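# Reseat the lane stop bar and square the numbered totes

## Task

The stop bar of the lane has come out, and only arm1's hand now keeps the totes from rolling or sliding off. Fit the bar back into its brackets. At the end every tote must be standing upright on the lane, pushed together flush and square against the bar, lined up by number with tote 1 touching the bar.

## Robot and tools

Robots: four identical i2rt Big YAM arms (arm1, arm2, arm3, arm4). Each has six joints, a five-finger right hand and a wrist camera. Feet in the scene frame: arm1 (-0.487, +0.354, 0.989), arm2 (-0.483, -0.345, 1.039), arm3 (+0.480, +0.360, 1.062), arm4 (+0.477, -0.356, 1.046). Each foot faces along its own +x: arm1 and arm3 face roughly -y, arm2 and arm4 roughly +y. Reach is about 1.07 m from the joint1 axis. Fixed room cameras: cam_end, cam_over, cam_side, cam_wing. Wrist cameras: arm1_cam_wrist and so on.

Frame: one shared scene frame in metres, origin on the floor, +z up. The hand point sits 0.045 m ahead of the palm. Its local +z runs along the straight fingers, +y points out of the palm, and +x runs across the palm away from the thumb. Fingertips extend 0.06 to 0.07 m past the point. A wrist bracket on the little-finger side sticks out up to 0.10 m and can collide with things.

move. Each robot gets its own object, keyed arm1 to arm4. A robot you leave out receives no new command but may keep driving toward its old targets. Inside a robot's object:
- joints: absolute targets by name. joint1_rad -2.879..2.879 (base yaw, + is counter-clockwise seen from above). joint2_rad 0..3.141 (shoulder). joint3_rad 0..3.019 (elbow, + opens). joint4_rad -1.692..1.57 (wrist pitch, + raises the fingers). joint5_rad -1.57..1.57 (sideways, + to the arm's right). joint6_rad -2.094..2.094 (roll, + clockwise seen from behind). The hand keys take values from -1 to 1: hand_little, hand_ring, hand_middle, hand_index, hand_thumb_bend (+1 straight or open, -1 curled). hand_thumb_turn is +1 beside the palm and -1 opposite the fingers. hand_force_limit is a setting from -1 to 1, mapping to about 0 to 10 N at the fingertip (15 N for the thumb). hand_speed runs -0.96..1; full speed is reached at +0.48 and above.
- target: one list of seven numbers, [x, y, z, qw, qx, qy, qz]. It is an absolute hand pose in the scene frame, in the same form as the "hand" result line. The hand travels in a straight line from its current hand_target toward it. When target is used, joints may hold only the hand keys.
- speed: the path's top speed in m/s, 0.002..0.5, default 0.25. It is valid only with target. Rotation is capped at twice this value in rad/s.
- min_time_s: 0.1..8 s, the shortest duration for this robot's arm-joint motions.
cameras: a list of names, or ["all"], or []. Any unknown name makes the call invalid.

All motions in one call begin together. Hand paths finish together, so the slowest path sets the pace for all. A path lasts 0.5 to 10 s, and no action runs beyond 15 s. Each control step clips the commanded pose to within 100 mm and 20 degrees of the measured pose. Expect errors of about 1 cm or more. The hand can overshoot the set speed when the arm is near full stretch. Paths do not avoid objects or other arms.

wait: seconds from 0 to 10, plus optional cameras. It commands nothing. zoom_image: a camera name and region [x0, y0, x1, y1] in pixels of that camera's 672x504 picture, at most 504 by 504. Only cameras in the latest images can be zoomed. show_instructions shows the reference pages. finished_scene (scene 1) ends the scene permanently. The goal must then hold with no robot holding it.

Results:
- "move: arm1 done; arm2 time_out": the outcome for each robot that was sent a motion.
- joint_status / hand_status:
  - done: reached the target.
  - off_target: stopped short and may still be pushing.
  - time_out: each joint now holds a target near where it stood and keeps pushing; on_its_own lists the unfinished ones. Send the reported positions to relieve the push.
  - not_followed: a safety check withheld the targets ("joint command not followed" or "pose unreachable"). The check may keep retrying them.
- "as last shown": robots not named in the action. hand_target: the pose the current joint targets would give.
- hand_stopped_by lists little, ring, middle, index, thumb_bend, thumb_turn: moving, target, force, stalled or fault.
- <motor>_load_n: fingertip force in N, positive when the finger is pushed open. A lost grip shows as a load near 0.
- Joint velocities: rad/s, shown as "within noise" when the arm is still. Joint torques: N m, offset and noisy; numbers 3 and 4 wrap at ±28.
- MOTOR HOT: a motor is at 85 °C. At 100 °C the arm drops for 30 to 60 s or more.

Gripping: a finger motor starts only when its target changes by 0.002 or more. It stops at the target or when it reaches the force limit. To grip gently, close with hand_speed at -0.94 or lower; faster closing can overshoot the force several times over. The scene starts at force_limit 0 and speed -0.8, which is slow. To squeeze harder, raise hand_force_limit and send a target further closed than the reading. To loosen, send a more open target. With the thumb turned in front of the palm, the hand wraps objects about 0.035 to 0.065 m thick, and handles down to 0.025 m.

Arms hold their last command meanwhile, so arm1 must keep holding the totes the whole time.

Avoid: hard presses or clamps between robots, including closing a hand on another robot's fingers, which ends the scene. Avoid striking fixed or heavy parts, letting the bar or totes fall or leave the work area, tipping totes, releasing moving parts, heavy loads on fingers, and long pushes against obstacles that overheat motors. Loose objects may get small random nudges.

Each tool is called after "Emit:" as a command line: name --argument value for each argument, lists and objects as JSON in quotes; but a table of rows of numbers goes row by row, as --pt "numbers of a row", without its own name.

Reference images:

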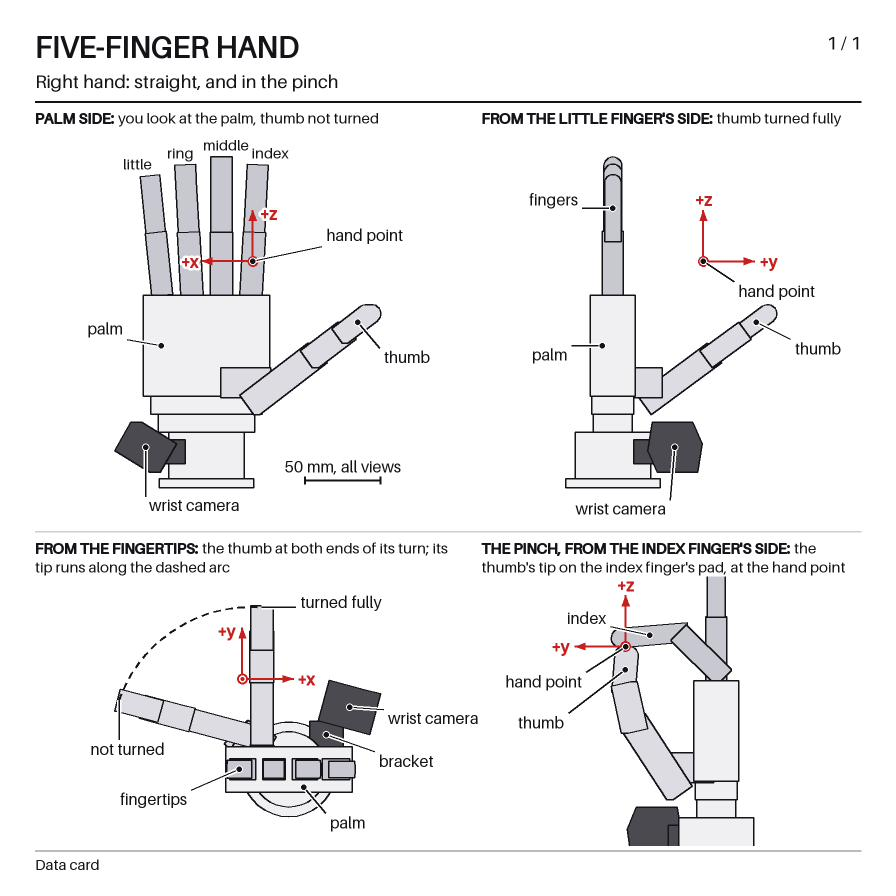

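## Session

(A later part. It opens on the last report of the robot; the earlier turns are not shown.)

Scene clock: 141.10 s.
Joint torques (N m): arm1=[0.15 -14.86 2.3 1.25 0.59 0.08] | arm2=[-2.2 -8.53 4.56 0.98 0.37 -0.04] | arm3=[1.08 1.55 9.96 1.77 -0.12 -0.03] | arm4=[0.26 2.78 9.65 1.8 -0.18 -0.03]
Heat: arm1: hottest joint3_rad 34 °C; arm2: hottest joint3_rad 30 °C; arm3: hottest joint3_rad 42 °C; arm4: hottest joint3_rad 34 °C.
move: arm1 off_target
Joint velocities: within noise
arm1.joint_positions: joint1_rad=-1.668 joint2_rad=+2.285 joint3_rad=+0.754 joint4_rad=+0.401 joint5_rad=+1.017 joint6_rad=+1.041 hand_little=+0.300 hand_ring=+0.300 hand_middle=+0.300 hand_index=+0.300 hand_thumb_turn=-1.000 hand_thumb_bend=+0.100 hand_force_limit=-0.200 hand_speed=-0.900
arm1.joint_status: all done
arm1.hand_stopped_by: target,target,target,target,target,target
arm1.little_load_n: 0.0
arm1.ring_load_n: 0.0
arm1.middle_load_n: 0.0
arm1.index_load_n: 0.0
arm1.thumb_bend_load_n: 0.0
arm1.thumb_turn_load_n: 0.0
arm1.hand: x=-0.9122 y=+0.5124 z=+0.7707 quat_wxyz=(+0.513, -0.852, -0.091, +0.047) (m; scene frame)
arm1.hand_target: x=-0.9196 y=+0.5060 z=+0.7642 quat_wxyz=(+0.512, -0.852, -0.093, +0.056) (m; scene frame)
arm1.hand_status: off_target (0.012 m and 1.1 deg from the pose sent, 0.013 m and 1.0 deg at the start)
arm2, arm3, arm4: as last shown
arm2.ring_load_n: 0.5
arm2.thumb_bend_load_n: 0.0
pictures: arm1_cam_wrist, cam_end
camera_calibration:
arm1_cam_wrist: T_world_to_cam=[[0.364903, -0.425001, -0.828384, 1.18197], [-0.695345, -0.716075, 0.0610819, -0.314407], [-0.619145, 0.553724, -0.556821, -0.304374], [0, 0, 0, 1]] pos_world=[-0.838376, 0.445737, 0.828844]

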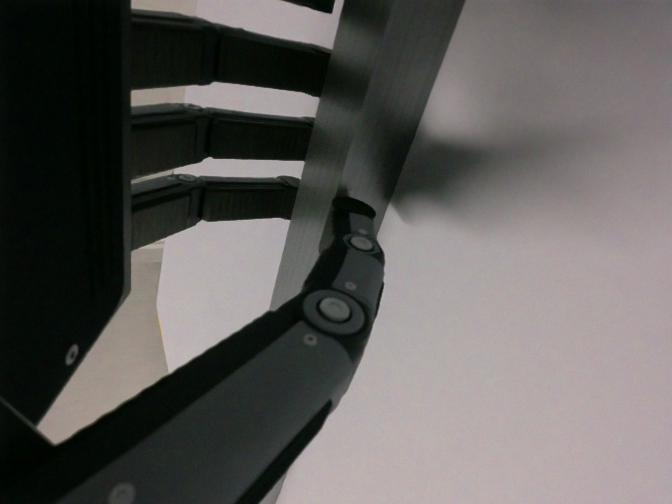

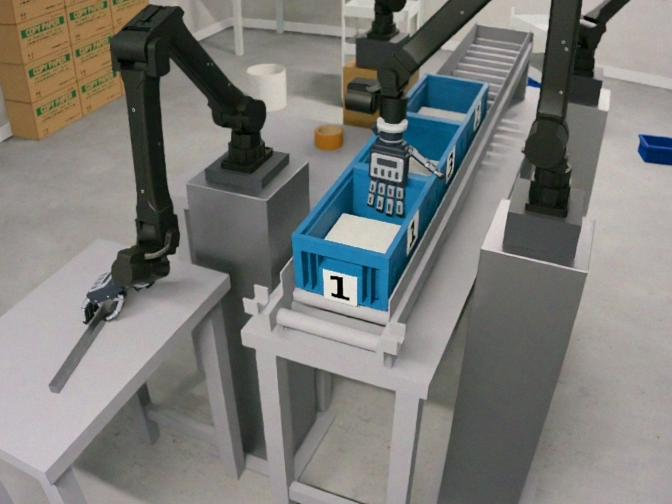

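Emit:
move --arm1 '{"joints":{"hand_speed":-0.5,"hand_thumb_bend":0.5}}'

Emit:
move --arm1 '{"target":[-0.920,0.506,0.757,0.512,-0.852,-0.0933,0.0559],"speed":0.05,"joints":{"hand_speed":-0.85,"hand_force_limit":-0.2}}'

Emit:
move --arm1 '{"joints":{"hand_index":-0.1,"hand_middle":-0.1}}' --cameras '["arm1_cam_wrist","cam_end","cam_wing"]'

Emit:
zoom_image --camera "cam_end" --region '[50, 250, 150, 350]'

Scene clock: 143.57 s.
Joint torques (N m): arm1=[0.09 -14.86 2.22 1.14 0.39 0.08] | arm2=[-2.32 -9 4.6 0.92 0.39 -0.01] | arm3=[1.08 1.49 9.98 1.72 -0.12 -0.04] | arm4=[0.56 2.96 9.88 1.96 -0.24 -0.02]
Heat: arm1: hottest joint3_rad 33 °C; arm2: hottest joint3_rad 30 °C; arm3: hottest joint3_rad 42 °C; arm4: hottest joint3_rad 34 °C.
move: arm1 done
Joint velocities: within noise
arm1.joint_positions: joint1_rad=-1.668 joint2_rad=+2.285 joint3_rad=+0.756 joint4_rad=+0.403 joint5_rad=+1.022 joint6_rad=+1.041 hand_little=+0.300 hand_ring=+0.300 hand_middle=+0.300 hand_index=+0.300 hand_thumb_turn=-1.000 hand_thumb_bend=+0.499 hand_force_limit=-0.200 hand_speed=-0.500
arm1.joint_status: all done
arm1.hand_stopped_by: target,target,target,target,target,target
arm1.little_load_n: 0.0
arm1.ring_load_n: 0.0
arm1.middle_load_n: -0.5
arm1.index_load_n: 0.0
arm1.thumb_bend_load_n: -1.5
arm1.thumb_turn_load_n: -1.5
arm1.hand: x=-0.9133 y=+0.5132 z=+0.7716 quat_wxyz=(+0.515, -0.851, -0.090, +0.048) (m; scene frame)
arm1.hand_target: x=-0.9198 y=+0.5059 z=+0.7642 quat_wxyz=(+0.512, -0.852, -0.093, +0.056) (m; scene frame)
arm1.hand_status: not commanded
arm2.joint_positions: joint1_rad=-0.045 joint2_rad=+1.582 joint3_rad=+0.720 joint4_rad=-0.694 joint5_rad=-0.025 joint6_rad=-1.574 hand_little=+1.000 hand_ring=+1.000 hand_middle=+1.000 hand_index=+1.000 hand_thumb_turn=+1.000 hand_thumb_bend=+1.000 hand_force_limit=+0.000 hand_speed=-0.800
arm2.joint_status: not commanded
arm2.hand_stopped_by: target,target,target,target,target,target
arm2.little_load_n: 0.0
arm2.ring_load_n: 0.0
arm2.middle_load_n: 0.0
arm2.index_load_n: 0.0
arm2.thumb_bend_load_n: 0.0
arm2.thumb_turn_load_n: 0.0
arm2.hand: x=-0.4283 y=-0.0287 z=+0.9889 quat_wxyz=(-0.010, +0.704, +0.710, +0.003) (m; scene frame)
arm2.hand_target: x=-0.4204 y=-0.0353 z=+0.9805 quat_wxyz=(+0.000, +0.707, +0.707, +0.000) (m; scene frame)
arm2.hand_status: not commanded
arm3, arm4: as last shown
pictures: none

Scene clock: 144.53 s.
Joint torques (N m): arm1=[0.03 -13.51 2.8 1.31 0.15 0.09] | arm2=[-2.08 -8.47 4.53 0.98 0.38 -0.03] | arm3=[1.26 1.49 10.03 1.8 -0.13 -0.04] | arm4=[1.38 3.14 9.76 1.85 -0.19 -0.01]
Heat: arm1: hottest joint3_rad 33 °C; arm2: hottest joint3_rad 30 °C; arm3: hottest joint3_rad 42 °C; arm4: hottest joint3_rad 35 °C.
move: arm1 off_target
Joint velocities: within noise
arm1.joint_positions: joint1_rad=-1.667 joint2_rad=+2.290 joint3_rad=+0.756 joint4_rad=+0.413 joint5_rad=+1.027 joint6_rad=+1.041 hand_little=+0.300 hand_ring=+0.300 hand_middle=+0.300 hand_index=+0.300 hand_thumb_turn=-1.000 hand_thumb_bend=+0.499 hand_force_limit=-0.200 hand_speed=-0.850
arm1.joint_status: all done
arm1.hand_stopped_by: target,target,target,target,target,target
arm1.little_load_n: -0.5
arm1.ring_load_n: 0.0
arm1.middle_load_n: -0.5
arm1.index_load_n: 0.0
arm1.thumb_bend_load_n: -2.5
arm1.thumb_turn_load_n: -3.5
arm1.hand: x=-0.9136 y=+0.5134 z=+0.7713 quat_wxyz=(+0.518, -0.850, -0.088, +0.049) (m; scene frame)
arm1.hand_target: x=-0.9195 y=+0.5059 z=+0.7576 quat_wxyz=(+0.512, -0.852, -0.093, +0.056) (m; scene frame)
arm1.hand_status: off_target (0.017 m and 1.2 deg from the pose sent, 0.018 m and 1.1 deg at the start)
arm2, arm3, arm4: as last shown
arm3.little_load_n: 0.5
arm3.middle_load_n: 0.5
pictures: none

Scene clock: 146.00 s.
Joint torques (N m): arm1=[0.03 -14.21 1.73 1.02 -0.28 0.09] | arm2=[-1.96 -8.59 4.57 0.95 0.4 -0.04] | arm3=[1.2 1.61 10.02 1.78 -0.13 -0.03] | arm4=[0.79 2.9 9.85 1.95 -0.2 -0.06]
Heat: arm1: hottest joint3_rad 33 °C; arm2: hottest joint3_rad 30 °C; arm3: hottest joint3_rad 42 °C; arm4: hottest joint3_rad 35 °C.
move: arm1 off_target
Joint velocities: within noise
arm1.joint_positions: joint1_rad=-1.667 joint2_rad=+2.296 joint3_rad=+0.770 joint4_rad=+0.421 joint5_rad=+1.036 joint6_rad=+1.041 hand_little=+0.300 hand_ring=+0.300 hand_middle=+0.011 hand_index=-0.100 hand_thumb_turn=-1.000 hand_thumb_bend=+0.499 hand_force_limit=-0.200 hand_speed=-0.850
arm1.joint_status: hand_middle off_target (ended at +0.011, target -0.100); the others done
arm1.hand_stopped_by: target,target,force,target,target,target
arm1.little_load_n: 0.0
arm1.ring_load_n: 0.0
arm1.middle_load_n: 2.0
arm1.index_load_n: 1.5
arm1.thumb_bend_load_n: 0.0
arm1.thumb_turn_load_n: 0.0
arm1.hand: x=-0.9204 y=+0.5152 z=+0.7721 quat_wxyz=(+0.522, -0.847, -0.083, +0.054) (m; scene frame)
arm1.hand_target: x=-0.9193 y=+0.5059 z=+0.7576 quat_wxyz=(+0.512, -0.852, -0.093, +0.056) (m; scene frame)
arm1.hand_status: not commanded
arm2, arm3, arm4: as last shown
arm2.thumb_bend_load_n: -0.5
arm3.little_load_n: 0.0
arm3.middle_load_n: 0.0
arm4.index_load_n: -0.5
pictures: arm1_cam_wrist, cam_end, cam_wing
camera_calibration:
arm1_cam_wrist: T_world_to_cam=[[0.342926, -0.41216, -0.844113, 1.17257], [-0.698619, -0.712614, 0.0641333, -0.325321], [-0.627959, 0.56772, -0.532316, -0.344522], [0, 0, 0, 1]] pos_world=[-0.845726, 0.44705, 0.82725]

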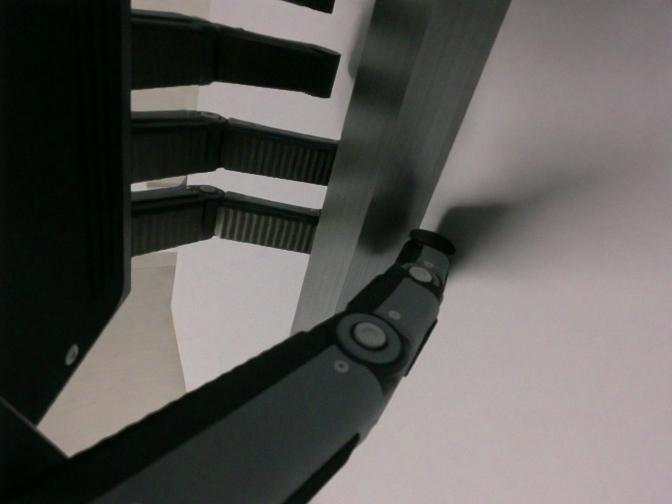

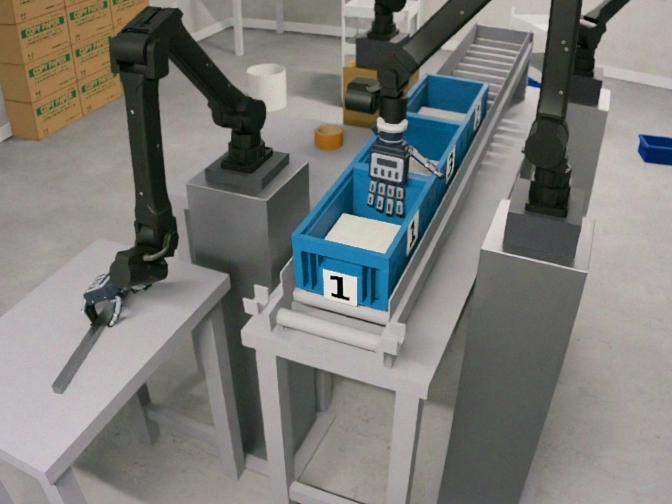

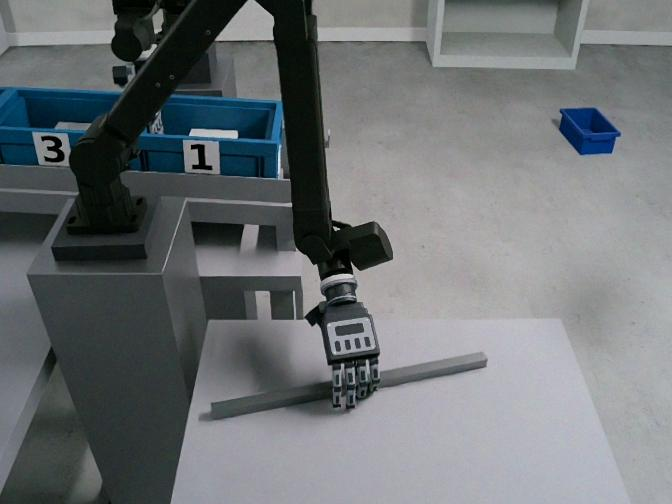

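Scaled by 5.040 from the camera's 672x504 image, which has a finer 960x720 frame.

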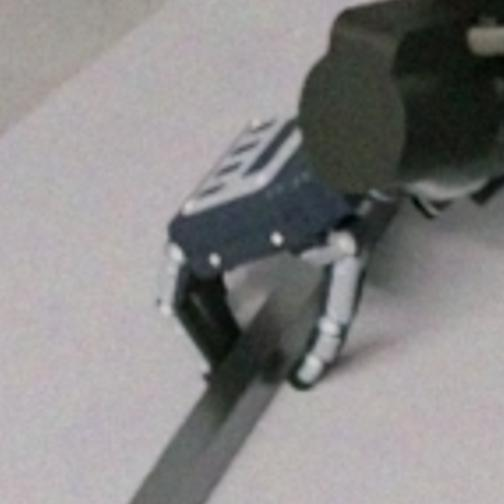

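Emit:
move --arm1 '{"target":[-0.920,0.507,0.767,0.512,-0.852,-0.0933,0.0559],"speed":0.05}'

Emit:
move --arm1 '{"joints":{"hand_speed":-0.92,"hand_force_limit":-0.1,"hand_thumb_bend":0.0,"hand_middle":-0.15,"hand_index":-0.3}}' --cameras '["arm1_cam_wrist","cam_end","cam_wing"]'

Emit:
zoom_image --camera "cam_end" --region '[50, 250, 150, 350]'

Scene clock: 149.07 s.
Joint torques (N m): arm1=[-0.21 -16.73 0.85 0.51 -0.32 0.02] | arm2=[-2.02 -8.88 4.66 0.9 0.4 -0.04] | arm3=[1.26 1.49 9.99 1.78 -0.12 -0.04] | arm4=[0.62 3.02 9.83 1.94 -0.23 -0.02]
Heat: arm1: hottest joint3_rad 33 °C; arm2: hottest joint3_rad 30 °C; arm3: hottest joint3_rad 42 °C; arm4: hottest joint3_rad 35 °C.
move: arm1 done
Joint velocities: within noise
arm1.joint_positions: joint1_rad=-1.667 joint2_rad=+2.296 joint3_rad=+0.770 joint4_rad=+0.421 joint5_rad=+1.036 joint6_rad=+1.041 hand_little=+0.300 hand_ring=+0.300 hand_middle=+0.011 hand_index=-0.100 hand_thumb_turn=-1.000 hand_thumb_bend=+0.499 hand_force_limit=-0.200 hand_speed=-0.850
arm1.joint_status: not commanded
arm1.hand_stopped_by: target,target,force,target,target,target
arm1.little_load_n: 0.0
arm1.ring_load_n: 0.0
arm1.middle_load_n: 2.0
arm1.index_load_n: 0.5
arm1.thumb_bend_load_n: 0.0
arm1.thumb_turn_load_n: 0.0
arm1.hand: x=-0.9206 y=+0.5152 z=+0.7722 quat_wxyz=(+0.522, -0.847, -0.083, +0.054) (m; scene frame)
arm1.hand_target: x=-0.9199 y=+0.5070 z=+0.7671 quat_wxyz=(+0.512, -0.852, -0.093, +0.056) (m; scene frame)
arm1.hand_status: done (0.010 m and 1.8 deg from the pose sent, 0.010 m and 1.8 deg at the start)
arm2: as last shown
arm2.thumb_bend_load_n: 0.0
arm3.joint_positions: joint1_rad=+0.859 joint2_rad=+0.647 joint3_rad=+1.405 joint4_rad=-1.258 joint5_rad=-0.252 joint6_rad=-1.430 hand_little=+1.000 hand_ring=+1.000 hand_middle=+1.000 hand_index=+1.000 hand_thumb_turn=+1.000 hand_thumb_bend=+1.000 hand_force_limit=+0.000 hand_speed=-0.800
arm3.joint_status: not commanded
arm3.hand_stopped_by: target,target,target,target,target,target
arm3.little_load_n: 0.0
arm3.ring_load_n: 0.0
arm3.middle_load_n: 0.0
arm3.index_load_n: 0.0
arm3.thumb_bend_load_n: 0.0
arm3.thumb_turn_load_n: 0.0
arm3.hand: x=+0.6672 y=+0.1753 z=+1.5705 quat_wxyz=(+0.036, +0.799, -0.304, +0.517) (m; scene frame)
arm3.hand_target: x=+0.6664 y=+0.1758 z=+1.5841 quat_wxyz=(+0.041, +0.793, -0.299, +0.529) (m; scene frame)
arm3.hand_status: not commanded
arm4.joint_positions: joint1_rad=+0.888 joint2_rad=+0.590 joint3_rad=+1.406 joint4_rad=-1.237 joint5_rad=-0.221 joint6_rad=-0.977 hand_little=+1.000 hand_ring=+1.000 hand_middle=+1.000 hand_index=+1.000 hand_thumb_turn=+1.000 hand_thumb_bend=+1.000 hand_force_limit=+0.000 hand_speed=-0.800
arm4.joint_status: not commanded
arm4.hand_stopped_by: target,target,target,target,target,target
arm4.little_load_n: 0.0
arm4.ring_load_n: 0.0
arm4.middle_load_n: 0.0
arm4.index_load_n: 0.0
arm4.thumb_bend_load_n: 0.0
arm4.thumb_turn_load_n: 0.0
arm4.hand: x=+0.2887 y=-0.2250 z=+1.5575 quat_wxyz=(-0.544, +0.441, +0.710, -0.071) (m; scene frame)
arm4.hand_target: x=+0.2900 y=-0.2261 z=+1.5702 quat_wxyz=(-0.556, +0.436, +0.705, -0.070) (m; scene frame)
arm4.hand_status: not commanded
pictures: none

Scene clock: 151.30 s.
Joint torques (N m): arm1=[-0.21 -16.73 0.84 0.53 -0.12 0.02] | arm2=[-2.02 -8.59 4.53 0.95 0.38 -0.04] | arm3=[1.32 1.26 10.02 1.83 -0.12 -0.03] | arm4=[0.62 3.37 9.88 1.91 -0.18 -0.01]
Heat: arm1: hottest joint3_rad 33 °C; arm2: hottest joint3_rad 30 °C; arm3: hottest joint3_rad 42 °C; arm4: hottest joint3_rad 35 °C.
move: arm1 off_target
Joint velocities: within noise
arm1.joint_positions: joint1_rad=-1.667 joint2_rad=+2.296 joint3_rad=+0.770 joint4_rad=+0.421 joint5_rad=+1.032 joint6_rad=+1.041 hand_little=+0.300 hand_ring=+0.300 hand_middle=-0.114 hand_index=-0.157 hand_thumb_turn=-1.000 hand_thumb_bend=+0.458 hand_force_limit=-0.100 hand_speed=-0.920
arm1.joint_status: hand_middle off_target (ended at -0.114, target -0.150); hand_index off_target (ended at -0.157, target -0.300); hand_thumb_bend off_target (ended at +0.458, target +0.000); the others done
arm1.hand_stopped_by: target,target,force,force,force,target
arm1.little_load_n: 0.0
arm1.ring_load_n: 0.0
arm1.middle_load_n: 6.0
arm1.index_load_n: 6.5
arm1.thumb_bend_load_n: 7.5
arm1.thumb_turn_load_n: 0.0
arm1.hand: x=-0.9209 y=+0.5146 z=+0.7717 quat_wxyz=(+0.521, -0.848, -0.084, +0.055) (m; scene frame)
arm1.hand_target: x=-0.9198 y=+0.5070 z=+0.7671 quat_wxyz=(+0.512, -0.852, -0.093, +0.056) (m; scene frame)
arm1.hand_status: not commanded
arm2, arm3, arm4: as last shown
arm2.thumb_bend_load_n: -0.5
pictures: arm1_cam_wrist, cam_end, cam_wing
camera_calibration:
arm1_cam_wrist: T_world_to_cam=[[0.343155, -0.414624, -0.842812, 1.17269], [-0.69726, -0.713662, 0.0671951, -0.326651], [-0.629343, 0.5646, -0.533998, -0.342972], [0, 0, 0, 1]] pos_world=[-0.846022, 0.446748, 0.827158]

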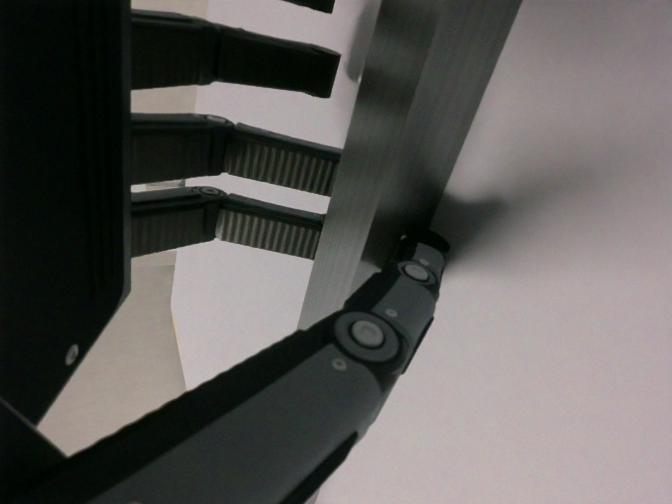

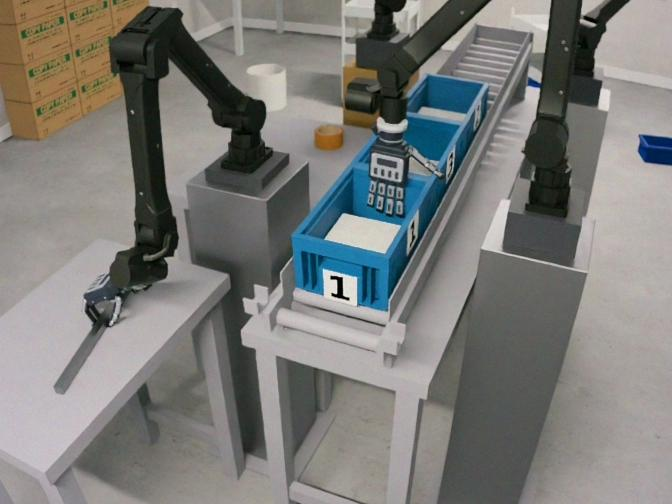

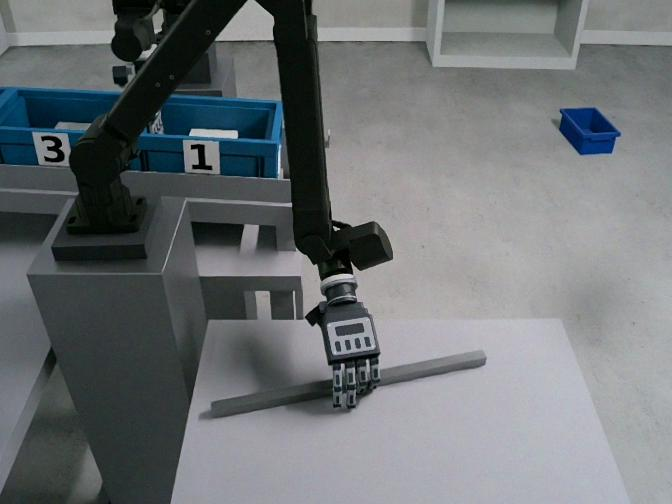

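Scaled by 5.040 from the camera's 672x504 image, which has a finer 960x720 frame.

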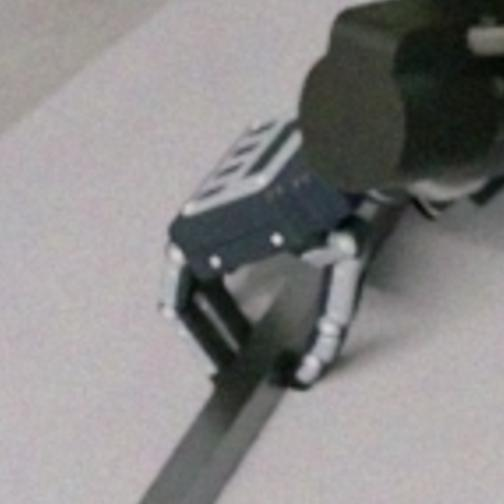

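Emit:
move --arm1 '{"joints":{"hand_speed":-0.92,"hand_force_limit":-0.75,"hand_ring":-0.2,"hand_little":-0.2}}'

Emit:
move --arm1 '{"target":[-0.920,0.507,0.83,0.512,-0.852,-0.0933,0.0559],"speed":0.06}' --cameras '["arm1_cam_wrist","cam_end","cam_wing"]'

Emit:
zoom_image --camera "cam_end" --region '[20, 220, 180, 380]'

Scene clock: 154.87 s.
Joint torques (N m): arm1=[-0.21 -16.67 0.88 0.51 -0.11 0.02] | arm2=[-2.2 -9 4.64 0.94 0.41 -0.02] | arm3=[1.14 1.38 10.02 1.76 -0.12 -0.03] | arm4=[1.08 2.73 9.72 1.91 -0.18 -0.05]
Heat: arm1: hottest joint3_rad 33 °C; arm2: hottest joint3_rad 30 °C; arm3: hottest joint3_rad 42 °C; arm4: hottest joint3_rad 35 °C.
move: arm1 off_target
Joint velocities: within noise
arm1.joint_positions: joint1_rad=-1.667 joint2_rad=+2.296 joint3_rad=+0.770 joint4_rad=+0.421 joint5_rad=+1.032 joint6_rad=+1.041 hand_little=-0.155 hand_ring=-0.125 hand_middle=-0.114 hand_index=-0.157 hand_thumb_turn=-1.000 hand_thumb_bend=+0.459 hand_force_limit=-0.750 hand_speed=-0.920
arm1.joint_status: hand_little off_target (ended at -0.155, target -0.200); hand_ring off_target (ended at -0.125, target -0.200); the others done
arm1.hand_stopped_by: force,force,force,force,force,target
arm1.little_load_n: 1.5
arm1.ring_load_n: 3.0
arm1.middle_load_n: 5.0
arm1.index_load_n: 5.5
arm1.thumb_bend_load_n: 8.5
arm1.thumb_turn_load_n: -0.5
arm1.hand: x=-0.9209 y=+0.5145 z=+0.7717 quat_wxyz=(+0.521, -0.848, -0.084, +0.055) (m; scene frame)
arm1.hand_target: x=-0.9197 y=+0.5071 z=+0.7671 quat_wxyz=(+0.512, -0.852, -0.093, +0.056) (m; scene frame)
arm1.hand_status: not commanded
arm2, arm3, arm4: as last shown
arm2.thumb_bend_load_n: 0.0
arm3.ring_load_n: 0.5
pictures: none

Scene clock: 156.67 s.
Joint torques (N m): arm1=[-0.32 -18.96 1.95 0.69 1.25 0] | arm2=[-2.43 -8.64 4.53 1.01 0.39 -0.03] | arm3=[1.2 1.44 10.02 1.83 -0.13 -0.05] | arm4=[0.09 3.43 9.8 1.87 -0.18 -0.05]
Heat: arm1: hottest joint3_rad 33 °C; arm2: hottest joint3_rad 30 °C; arm3: hottest joint3_rad 42 °C; arm4: hottest joint3_rad 35 °C.
move: arm1 off_target
Joint velocities: within noise
arm1.joint_positions: joint1_rad=-1.666 joint2_rad=+2.131 joint3_rad=+0.707 joint4_rad=+0.271 joint5_rad=+1.001 joint6_rad=+1.041 hand_little=-0.155 hand_ring=-0.125 hand_middle=-0.114 hand_index=-0.157 hand_thumb_turn=-1.000 hand_thumb_bend=+0.459 hand_force_limit=-0.750 hand_speed=-0.920
arm1.joint_status: not commanded
arm1.hand_stopped_by: force,force,force,force,force,target
arm1.little_load_n: 0.0
arm1.ring_load_n: 0.0
arm1.middle_load_n: 4.5
arm1.index_load_n: 5.0
arm1.thumb_bend_load_n: 8.5
arm1.thumb_turn_load_n: 0.5
arm1.hand: x=-0.9084 y=+0.5085 z=+0.8137 quat_wxyz=(+0.505, -0.856, -0.100, +0.041) (m; scene frame)
arm1.hand_target: x=-0.9198 y=+0.5070 z=+0.8296 quat_wxyz=(+0.512, -0.852, -0.093, +0.056) (m; scene frame)
arm1.hand_status: off_target (0.020 m and 2.1 deg from the pose sent, 0.059 m and 1.6 deg at the start)
arm2, arm3, arm4: as last shown
arm3.ring_load_n: 0.0
arm3.index_load_n: -0.5
arm4.little_load_n: -0.5
pictures: arm1_cam_wrist, cam_end, cam_wing
camera_calibration:
arm1_cam_wrist: T_world_to_cam=[[0.386083, -0.435041, -0.813437, 1.22671], [-0.690351, -0.721145, 0.0580187, -0.307621], [-0.611846, 0.539157, -0.578752, -0.244092], [0, 0, 0, 1]] pos_world=[-0.835325, 0.443434, 0.874431]

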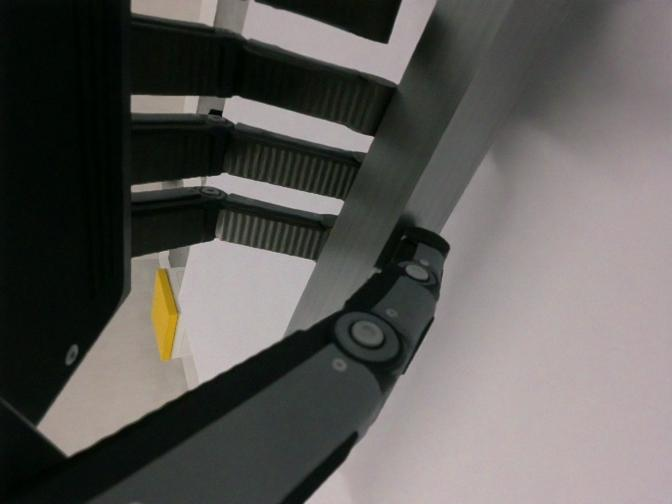

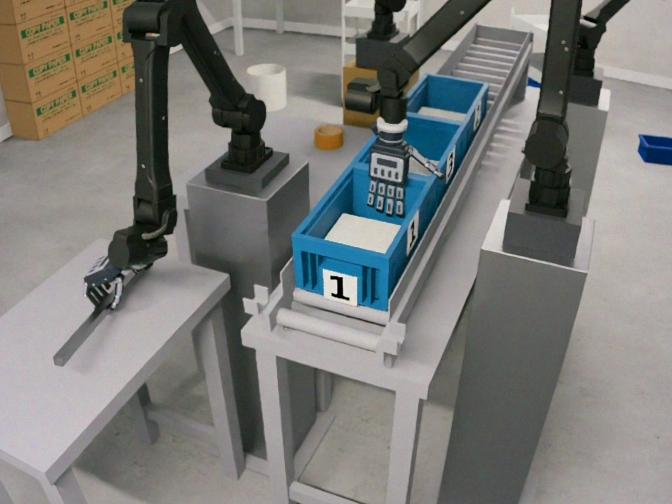

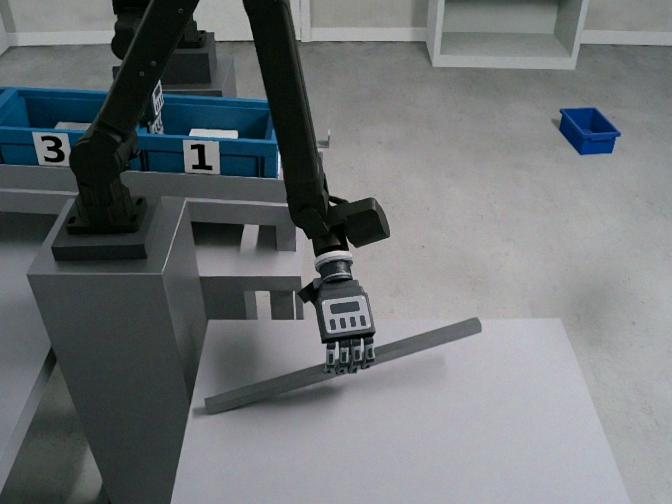

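Scaled by 3.150 from the camera's 672x504 image, which has a finer 960x720 frame.

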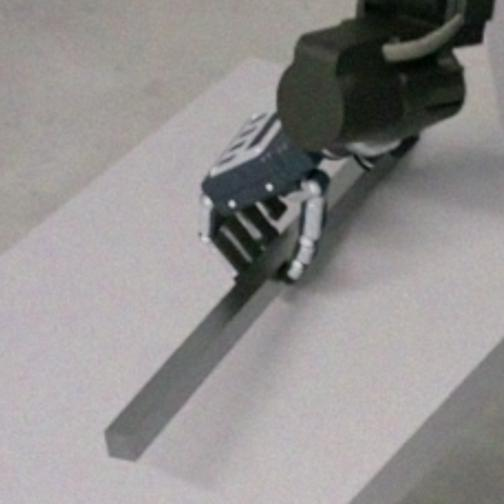

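Emit:
move --arm1 '{"target":[-0.923,0.508,0.767,0.512,-0.852,-0.0933,0.0559],"speed":0.05}'

Emit:
move --arm1 '{"joints":{"hand_speed":-0.7,"hand_ring":0.2,"hand_little":0.2,"hand_middle":0.1,"hand_index":0.1,"hand_thumb_bend":0.52}}' --cameras '["arm1_cam_wrist","cam_end","cam_wing"]'

Scene clock: 161.23 s.
Joint torques (N m): arm1=[-0.32 -13.92 4.04 1.44 0.15 0.07] | arm2=[-2.26 -8.7 4.62 1.02 0.38 -0.03] | arm3=[1.2 1.61 9.99 1.81 -0.14 -0.03] | arm4=[1.03 3.55 9.65 1.92 -0.15 0]
Heat: arm1: hottest joint3_rad 32 °C; arm2: hottest joint3_rad 30 °C; arm3: hottest joint3_rad 42 °C; arm4: hottest joint3_rad 35 °C.
move: arm1 off_target
Joint velocities: within noise
arm1.joint_positions: joint1_rad=-1.666 joint2_rad=+2.265 joint3_rad=+0.734 joint4_rad=+0.386 joint5_rad=+1.025 joint6_rad=+1.034 hand_little=-0.155 hand_ring=-0.125 hand_middle=-0.114 hand_index=-0.157 hand_thumb_turn=-1.000 hand_thumb_bend=+0.459 hand_force_limit=-0.750 hand_speed=-0.920
arm1.joint_status: not commanded
arm1.hand_stopped_by: force,force,force,force,force,target
arm1.little_load_n: 0.0
arm1.ring_load_n: 0.0
arm1.middle_load_n: 3.5
arm1.index_load_n: 5.5
arm1.thumb_bend_load_n: 8.0
arm1.thumb_turn_load_n: -1.5
arm1.hand: x=-0.9032 y=+0.5121 z=+0.7758 quat_wxyz=(+0.515, -0.851, -0.098, +0.038) (m; scene frame)
arm1.hand_target: x=-0.9223 y=+0.5076 z=+0.7680 quat_wxyz=(+0.512, -0.852, -0.093, +0.056) (m; scene frame)
arm1.hand_status: off_target (0.022 m and 2.2 deg from the pose sent, 0.049 m and 2.1 deg at the start)
arm2, arm3, arm4: as last shown
arm3.index_load_n: 0.0
arm4.little_load_n: 0.0
pictures: none

Scene clock: 162.13 s.
Joint torques (N m): arm1=[-0.38 -15.33 2.14 1.21 0.56 0.08] | arm2=[-2.32 -8.82 4.57 0.9 0.36 -0.03] | arm3=[1.49 1.32 10.03 1.76 -0.13 -0.03] | arm4=[1.44 2.96 10 1.95 -0.14 -0.02]
Heat: arm1: hottest joint3_rad 32 °C; arm2: hottest joint3_rad 30 °C; arm3: hottest joint3_rad 42 °C; arm4: hottest joint3_rad 35 °C.
move: arm1 done
Joint velocities: within noise
arm1.joint_positions: joint1_rad=-1.666 joint2_rad=+2.279 joint3_rad=+0.760 joint4_rad=+0.395 joint5_rad=+1.016 joint6_rad=+1.034 hand_little=+0.200 hand_ring=+0.200 hand_middle=+0.100 hand_index=+0.100 hand_thumb_turn=-1.000 hand_thumb_bend=+0.520 hand_force_limit=-0.750 hand_speed=-0.700
arm1.joint_status: all done
arm1.hand_stopped_by: target,target,target,target,target,target
arm1.little_load_n: 0.0
arm1.ring_load_n: 0.0
arm1.middle_load_n: -0.5
arm1.index_load_n: 0.0
arm1.thumb_bend_load_n: 0.5
arm1.thumb_turn_load_n: 0.0
arm1.hand: x=-0.9164 y=+0.5114 z=+0.7731 quat_wxyz=(+0.513, -0.852, -0.094, +0.048) (m; scene frame)
arm1.hand_target: x=-0.9223 y=+0.5077 z=+0.7680 quat_wxyz=(+0.512, -0.852, -0.093, +0.056) (m; scene frame)
arm1.hand_status: not commanded
arm2.joint_positions: joint1_rad=-0.045 joint2_rad=+1.582 joint3_rad=+0.720 joint4_rad=-0.694 joint5_rad=-0.025 joint6_rad=-1.574 hand_little=+1.000 hand_ring=+1.000 hand_middle=+1.000 hand_index=+1.000 hand_thumb_turn=+1.000 hand_thumb_bend=+1.000 hand_force_limit=+0.000 hand_speed=-0.800
arm2.joint_status: not commanded
arm2.hand_stopped_by: target,target,target,target,target,target
arm2.little_load_n: 0.0
arm2.ring_load_n: 0.0
arm2.middle_load_n: 0.5
arm2.index_load_n: 0.0
arm2.thumb_bend_load_n: 0.0
arm2.thumb_turn_load_n: 0.0
arm2.hand: x=-0.4283 y=-0.0287 z=+0.9889 quat_wxyz=(-0.010, +0.704, +0.710, +0.003) (m; scene frame)
arm2.hand_target: x=-0.4204 y=-0.0353 z=+0.9805 quat_wxyz=(+0.000, +0.707, +0.707, +0.000) (m; scene frame)
arm2.hand_status: not commanded
arm3, arm4: as last shown
pictures: arm1_cam_wrist, cam_end, cam_wing
camera_calibration:
arm1_cam_wrist: T_world_to_cam=[[0.367742, -0.422457, -0.82843, 1.18634], [-0.690759, -0.720524, 0.0608009, -0.311449], [-0.622589, 0.549886, -0.556783, -0.306389], [0, 0, 0, 1]] pos_world=[-0.842159, 0.445251, 0.831143]

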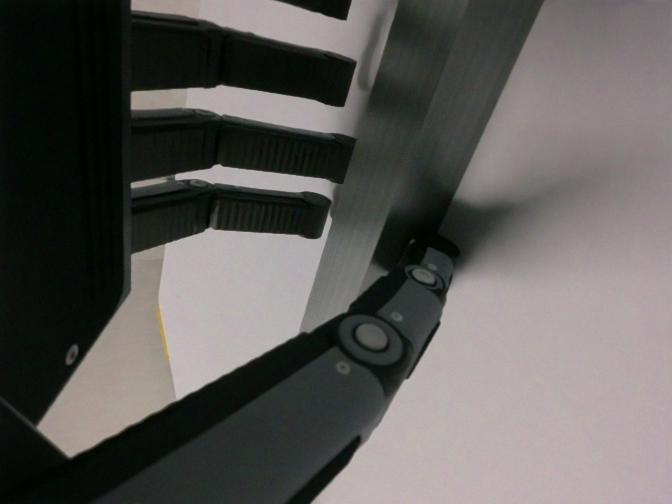

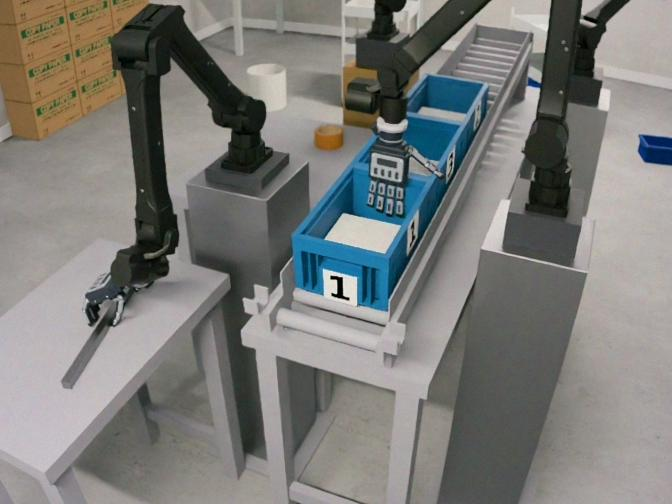

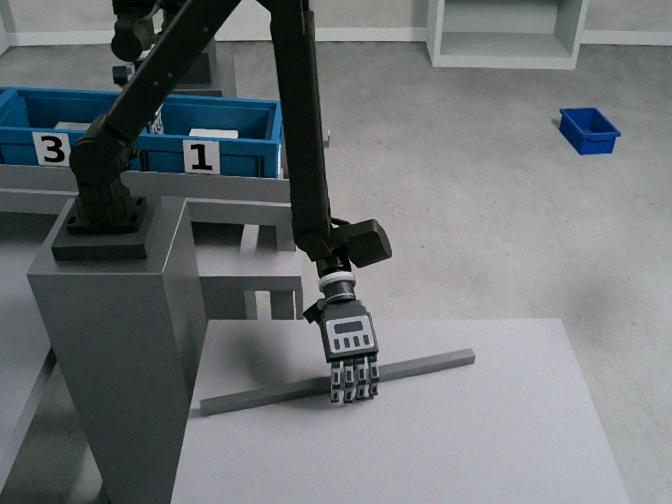

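Emit:
move --arm1 '{"target":[-0.893,0.514,0.769,0.512,-0.852,-0.0933,0.0559],"speed":0.05}' --cameras '["arm1_cam_wrist","cam_end","cam_wing"]'

Emit:
zoom_image --camera "cam_wing" --region '[190, 320, 490, 430]'

Emit:
zoom_image --camera "cam_end" --region '[50, 250, 150, 350]'

Scene clock: 165.67 s.
Joint torques (N m): arm1=[-2.08 -14.86 0.14 1.39 0.6 -0.09] | arm2=[-2.02 -8.76 4.56 0.95 0.39 -0.02] | arm3=[1.32 1.49 10 1.73 -0.13 -0.02] | arm4=[0.73 2.96 9.77 1.85 -0.22 0]
Heat: arm1: hottest joint3_rad 32 °C; arm2: hottest joint3_rad 30 °C; arm3: hottest joint3_rad 42 °C; arm4: hottest joint3_rad 35 °C.
move: arm1 off_target
Joint velocities: within noise
arm1.joint_positions: joint1_rad=-1.666 joint2_rad=+2.280 joint3_rad=+0.697 joint4_rad=+0.505 joint5_rad=+1.005 joint6_rad=+1.013 hand_little=+0.200 hand_ring=+0.200 hand_middle=+0.100 hand_index=+0.100 hand_thumb_turn=-1.000 hand_thumb_bend=+0.520 hand_force_limit=-0.750 hand_speed=-0.700
arm1.joint_status: not commanded
arm1.hand_stopped_by: target,target,target,target,target,target
arm1.little_load_n: 0.0
arm1.ring_load_n: 0.0
arm1.middle_load_n: 0.0
arm1.index_load_n: 0.0
arm1.thumb_bend_load_n: 0.0
arm1.thumb_turn_load_n: 0.0
arm1.hand: x=-0.9018 y=+0.5088 z=+0.7751 quat_wxyz=(+0.513, -0.851, -0.093, +0.065) (m; scene frame)
arm1.hand_target: x=-0.8930 y=+0.5138 z=+0.7693 quat_wxyz=(+0.512, -0.852, -0.093, +0.056) (m; scene frame)
arm1.hand_status: off_target (0.012 m and 1.1 deg from the pose sent, 0.024 m and 0.9 deg at the start)
arm2, arm3, arm4: as last shown
arm2.middle_load_n: 0.0
pictures: arm1_cam_wrist, cam_end, cam_wing
camera_calibration:
arm1_cam_wrist: T_world_to_cam=[[0.349341, -0.419757, -0.837714, 1.17078], [-0.677634, -0.730641, 0.0835201, -0.30406], [-0.647127, 0.538487, -0.539684, -0.32423], [0, 0, 0, 1]] pos_world=[-0.82486, 0.443877, 0.831191]

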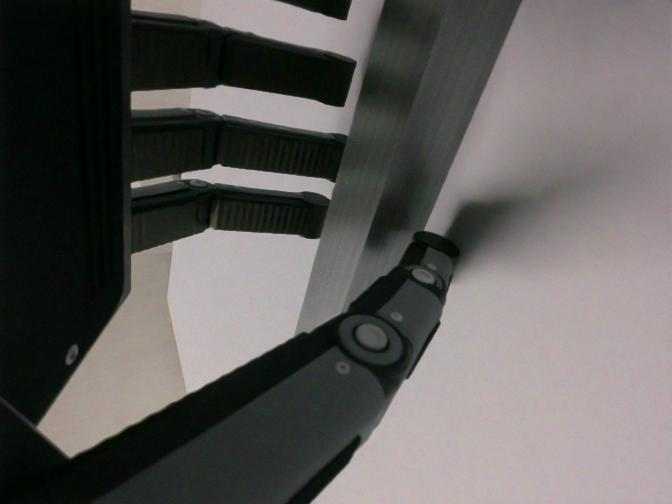

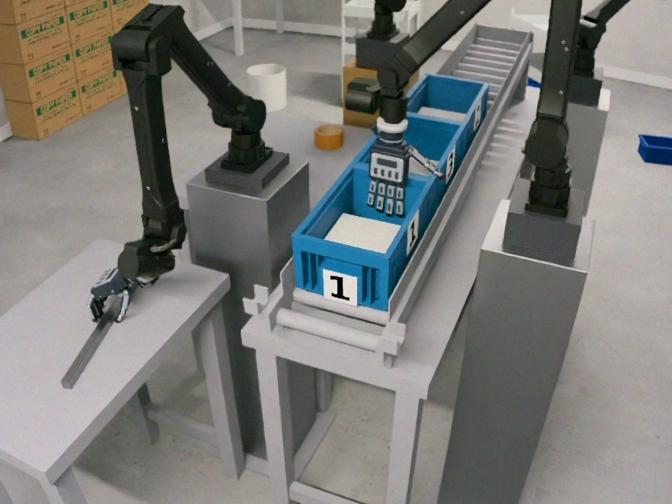

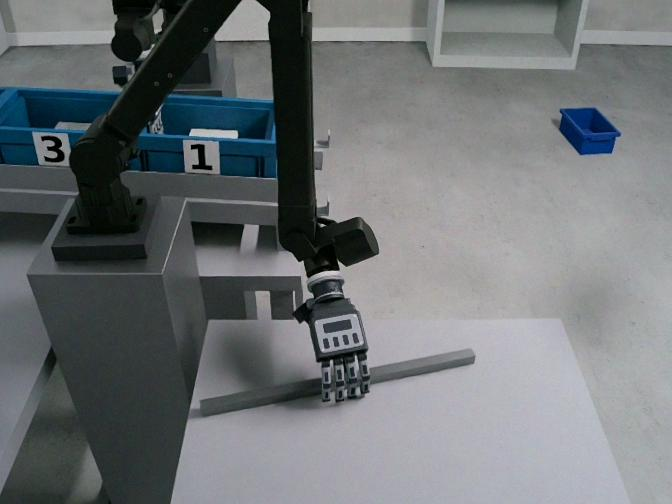

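Scaled by 1.680 from the camera's 672x504 image, which has a finer 960x720 frame.

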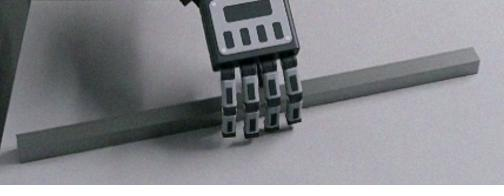

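Scaled by 5.040 from the camera's 672x504 image, which has a finer 960x720 frame.

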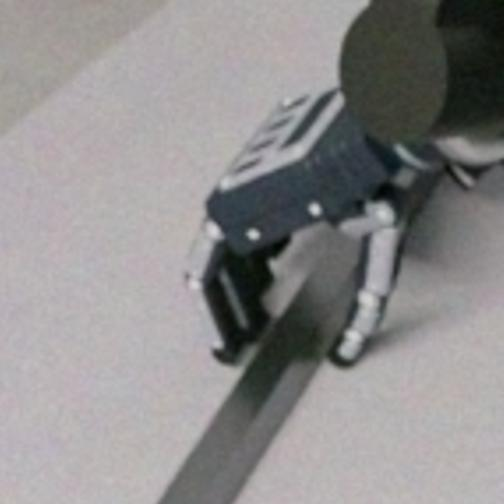

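Emit:
move --arm1 '{"target":[-0.870,0.519,0.775,0.512,-0.852,-0.0933,0.0559],"speed":0.05}'

Emit:
move --arm1 '{"target":[-0.876,0.519,0.768,0.512,-0.852,-0.0933,0.0559],"speed":0.05}' --cameras '["arm1_cam_wrist","cam_end","cam_wing"]'

Emit:
zoom_image --camera "cam_wing" --region '[190, 320, 490, 430]'

Emit:
zoom_image --camera "cam_end" --region '[50, 250, 150, 350]'

Scene clock: 169.73 s.
Joint torques (N m): arm1=[-2.2 -15.21 -0.43 1.24 0.59 -0.12] | arm2=[-1.79 -8.76 4.53 0.95 0.41 -0.02] | arm3=[1.08 1.49 9.96 1.74 -0.13 -0.02] | arm4=[0.38 2.55 9.73 1.7 -0.22 -0.02]
Heat: arm1: hottest joint3_rad 32 °C; arm2: hottest joint3_rad 30 °C; arm3: hottest joint3_rad 42 °C; arm4: hottest joint3_rad 35 °C.
move: arm1 done
Joint velocities: within noise
arm1.joint_positions: joint1_rad=-1.687 joint2_rad=+2.280 joint3_rad=+0.629 joint4_rad=+0.590 joint5_rad=+0.995 joint6_rad=+0.979 hand_little=+0.200 hand_ring=+0.200 hand_middle=+0.100 hand_index=+0.100 hand_thumb_turn=-1.000 hand_thumb_bend=+0.520 hand_force_limit=-0.750 hand_speed=-0.700
arm1.joint_status: not commanded
arm1.hand_stopped_by: target,target,target,target,target,target
arm1.little_load_n: 0.0
arm1.ring_load_n: 0.0
arm1.middle_load_n: 0.0
arm1.index_load_n: 0.0
arm1.thumb_bend_load_n: 0.0
arm1.thumb_turn_load_n: 0.0
arm1.hand: x=-0.8746 y=+0.5139 z=+0.7759 quat_wxyz=(+0.512, -0.851, -0.096, +0.060) (m; scene frame)
arm1.hand_target: x=-0.8700 y=+0.5189 z=+0.7751 quat_wxyz=(+0.512, -0.852, -0.093, +0.056) (m; scene frame)
arm1.hand_status: done (0.007 m and 0.5 deg from the pose sent, 0.033 m and 1.0 deg at the start)
arm2, arm3, arm4: as last shown
arm4.little_load_n: -0.5
pictures: none

Scene clock: 170.70 s.
Joint torques (N m): arm1=[-1.96 -14.15 0.75 1.2 0.62 -0.08] | arm2=[-2.32 -8.59 4.55 0.99 0.4 -0.01] | arm3=[1.08 1.55 10 1.83 -0.13 -0.03] | arm4=[1.08 2.9 9.89 1.95 -0.23 -0.02]
Heat: arm1: hottest joint3_rad 32 °C; arm2: hottest joint3_rad 30 °C; arm3: hottest joint3_rad 42 °C; arm4: hottest joint3_rad 35 °C.
move: arm1 done
Joint velocities: within noise
arm1.joint_positions: joint1_rad=-1.687 joint2_rad=+2.288 joint3_rad=+0.638 joint4_rad=+0.590 joint5_rad=+0.995 joint6_rad=+0.979 hand_little=+0.200 hand_ring=+0.200 hand_middle=+0.100 hand_index=+0.100 hand_thumb_turn=-1.000 hand_thumb_bend=+0.520 hand_force_limit=-0.750 hand_speed=-0.700
arm1.joint_status: not commanded
arm1.hand_stopped_by: target,target,target,target,target,target
arm1.little_load_n: 0.0
arm1.ring_load_n: -0.5
arm1.middle_load_n: -1.0
arm1.index_load_n: 0.0
arm1.thumb_bend_load_n: 0.0
arm1.thumb_turn_load_n: 0.0
arm1.hand: x=-0.8771 y=+0.5142 z=+0.7734 quat_wxyz=(+0.512, -0.851, -0.096, +0.060) (m; scene frame)
arm1.hand_target: x=-0.8759 y=+0.5189 z=+0.7682 quat_wxyz=(+0.512, -0.852, -0.093, +0.056) (m; scene frame)
arm1.hand_status: done (0.007 m and 0.5 deg from the pose sent, 0.009 m and 0.5 deg at the start)
arm2: as last shown
arm3.joint_positions: joint1_rad=+0.859 joint2_rad=+0.647 joint3_rad=+1.405 joint4_rad=-1.258 joint5_rad=-0.252 joint6_rad=-1.430 hand_little=+1.000 hand_ring=+1.000 hand_middle=+1.000 hand_index=+1.000 hand_thumb_turn=+1.000 hand_thumb_bend=+1.000 hand_force_limit=+0.000 hand_speed=-0.800
arm3.joint_status: not commanded
arm3.hand_stopped_by: target,target,target,target,target,target
arm3.little_load_n: 0.0
arm3.ring_load_n: 0.0
arm3.middle_load_n: 0.0
arm3.index_load_n: 0.0
arm3.thumb_bend_load_n: 0.0
arm3.thumb_turn_load_n: 0.0
arm3.hand: x=+0.6672 y=+0.1753 z=+1.5705 quat_wxyz=(+0.036, +0.799, -0.304, +0.517) (m; scene frame)
arm3.hand_target: x=+0.6664 y=+0.1758 z=+1.5841 quat_wxyz=(+0.041, +0.793, -0.299, +0.529) (m; scene frame)
arm3.hand_status: not commanded
arm4.joint_positions: joint1_rad=+0.888 joint2_rad=+0.590 joint3_rad=+1.406 joint4_rad=-1.237 joint5_rad=-0.221 joint6_rad=-0.977 hand_little=+1.000 hand_ring=+1.000 hand_middle=+1.000 hand_index=+1.000 hand_thumb_turn=+1.000 hand_thumb_bend=+1.000 hand_force_limit=+0.000 hand_speed=-0.800
arm4.joint_status: not commanded
arm4.hand_stopped_by: target,target,target,target,target,target
arm4.little_load_n: 0.0
arm4.ring_load_n: 0.0
arm4.middle_load_n: 0.0
arm4.index_load_n: 0.0
arm4.thumb_bend_load_n: 0.0
arm4.thumb_turn_load_n: 0.0
arm4.hand: x=+0.2887 y=-0.2250 z=+1.5575 quat_wxyz=(-0.544, +0.441, +0.710, -0.071) (m; scene frame)
arm4.hand_target: x=+0.2900 y=-0.2261 z=+1.5702 quat_wxyz=(-0.556, +0.436, +0.705, -0.070) (m; scene frame)
arm4.hand_status: not commanded
pictures: arm1_cam_wrist, cam_end, cam_wing
camera_calibration:
arm1_cam_wrist: T_world_to_cam=[[0.359082, -0.420037, -0.833444, 1.16835], [-0.67873, -0.730474, 0.0757176, -0.278169], [-0.640613, 0.538495, -0.547392, -0.30051], [0, 0, 0, 1]] pos_world=[-0.800844, 0.449376, 0.830316]

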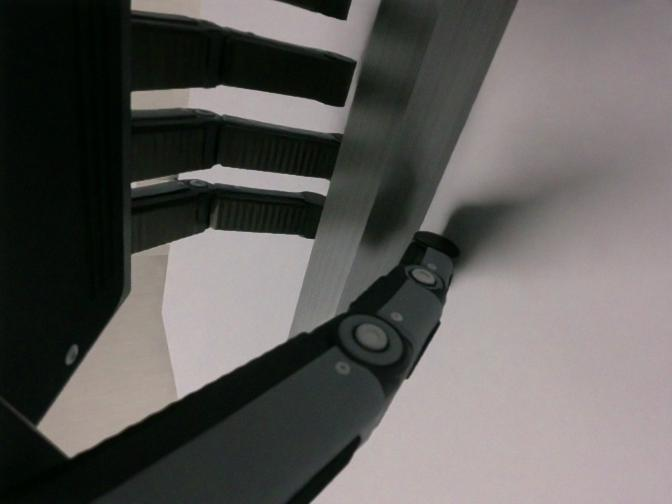

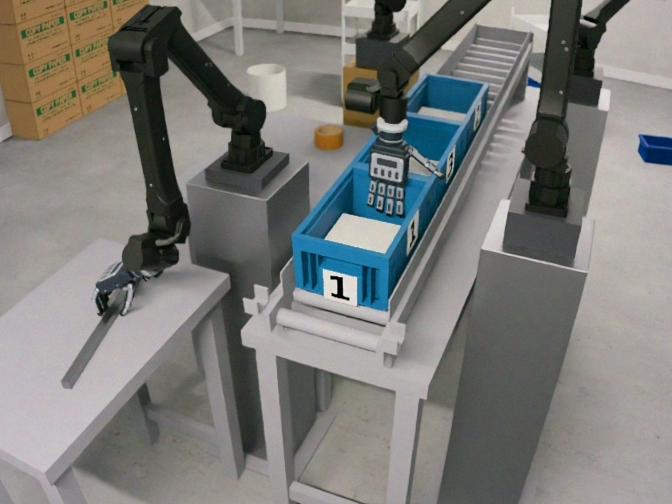

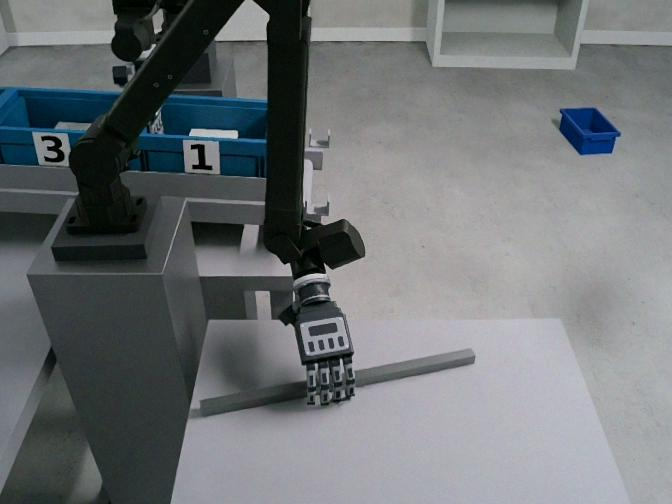

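Scaled by 1.680 from the camera's 672x504 image, which has a finer 960x720 frame.

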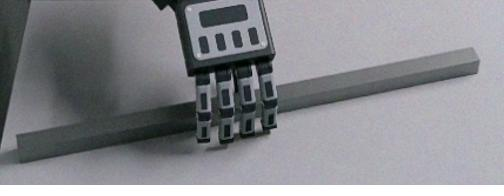

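Scaled by 5.040 from the camera's 672x504 image, which has a finer 960x720 frame.

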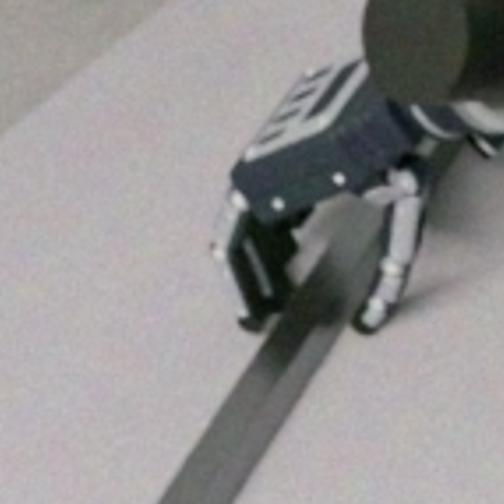

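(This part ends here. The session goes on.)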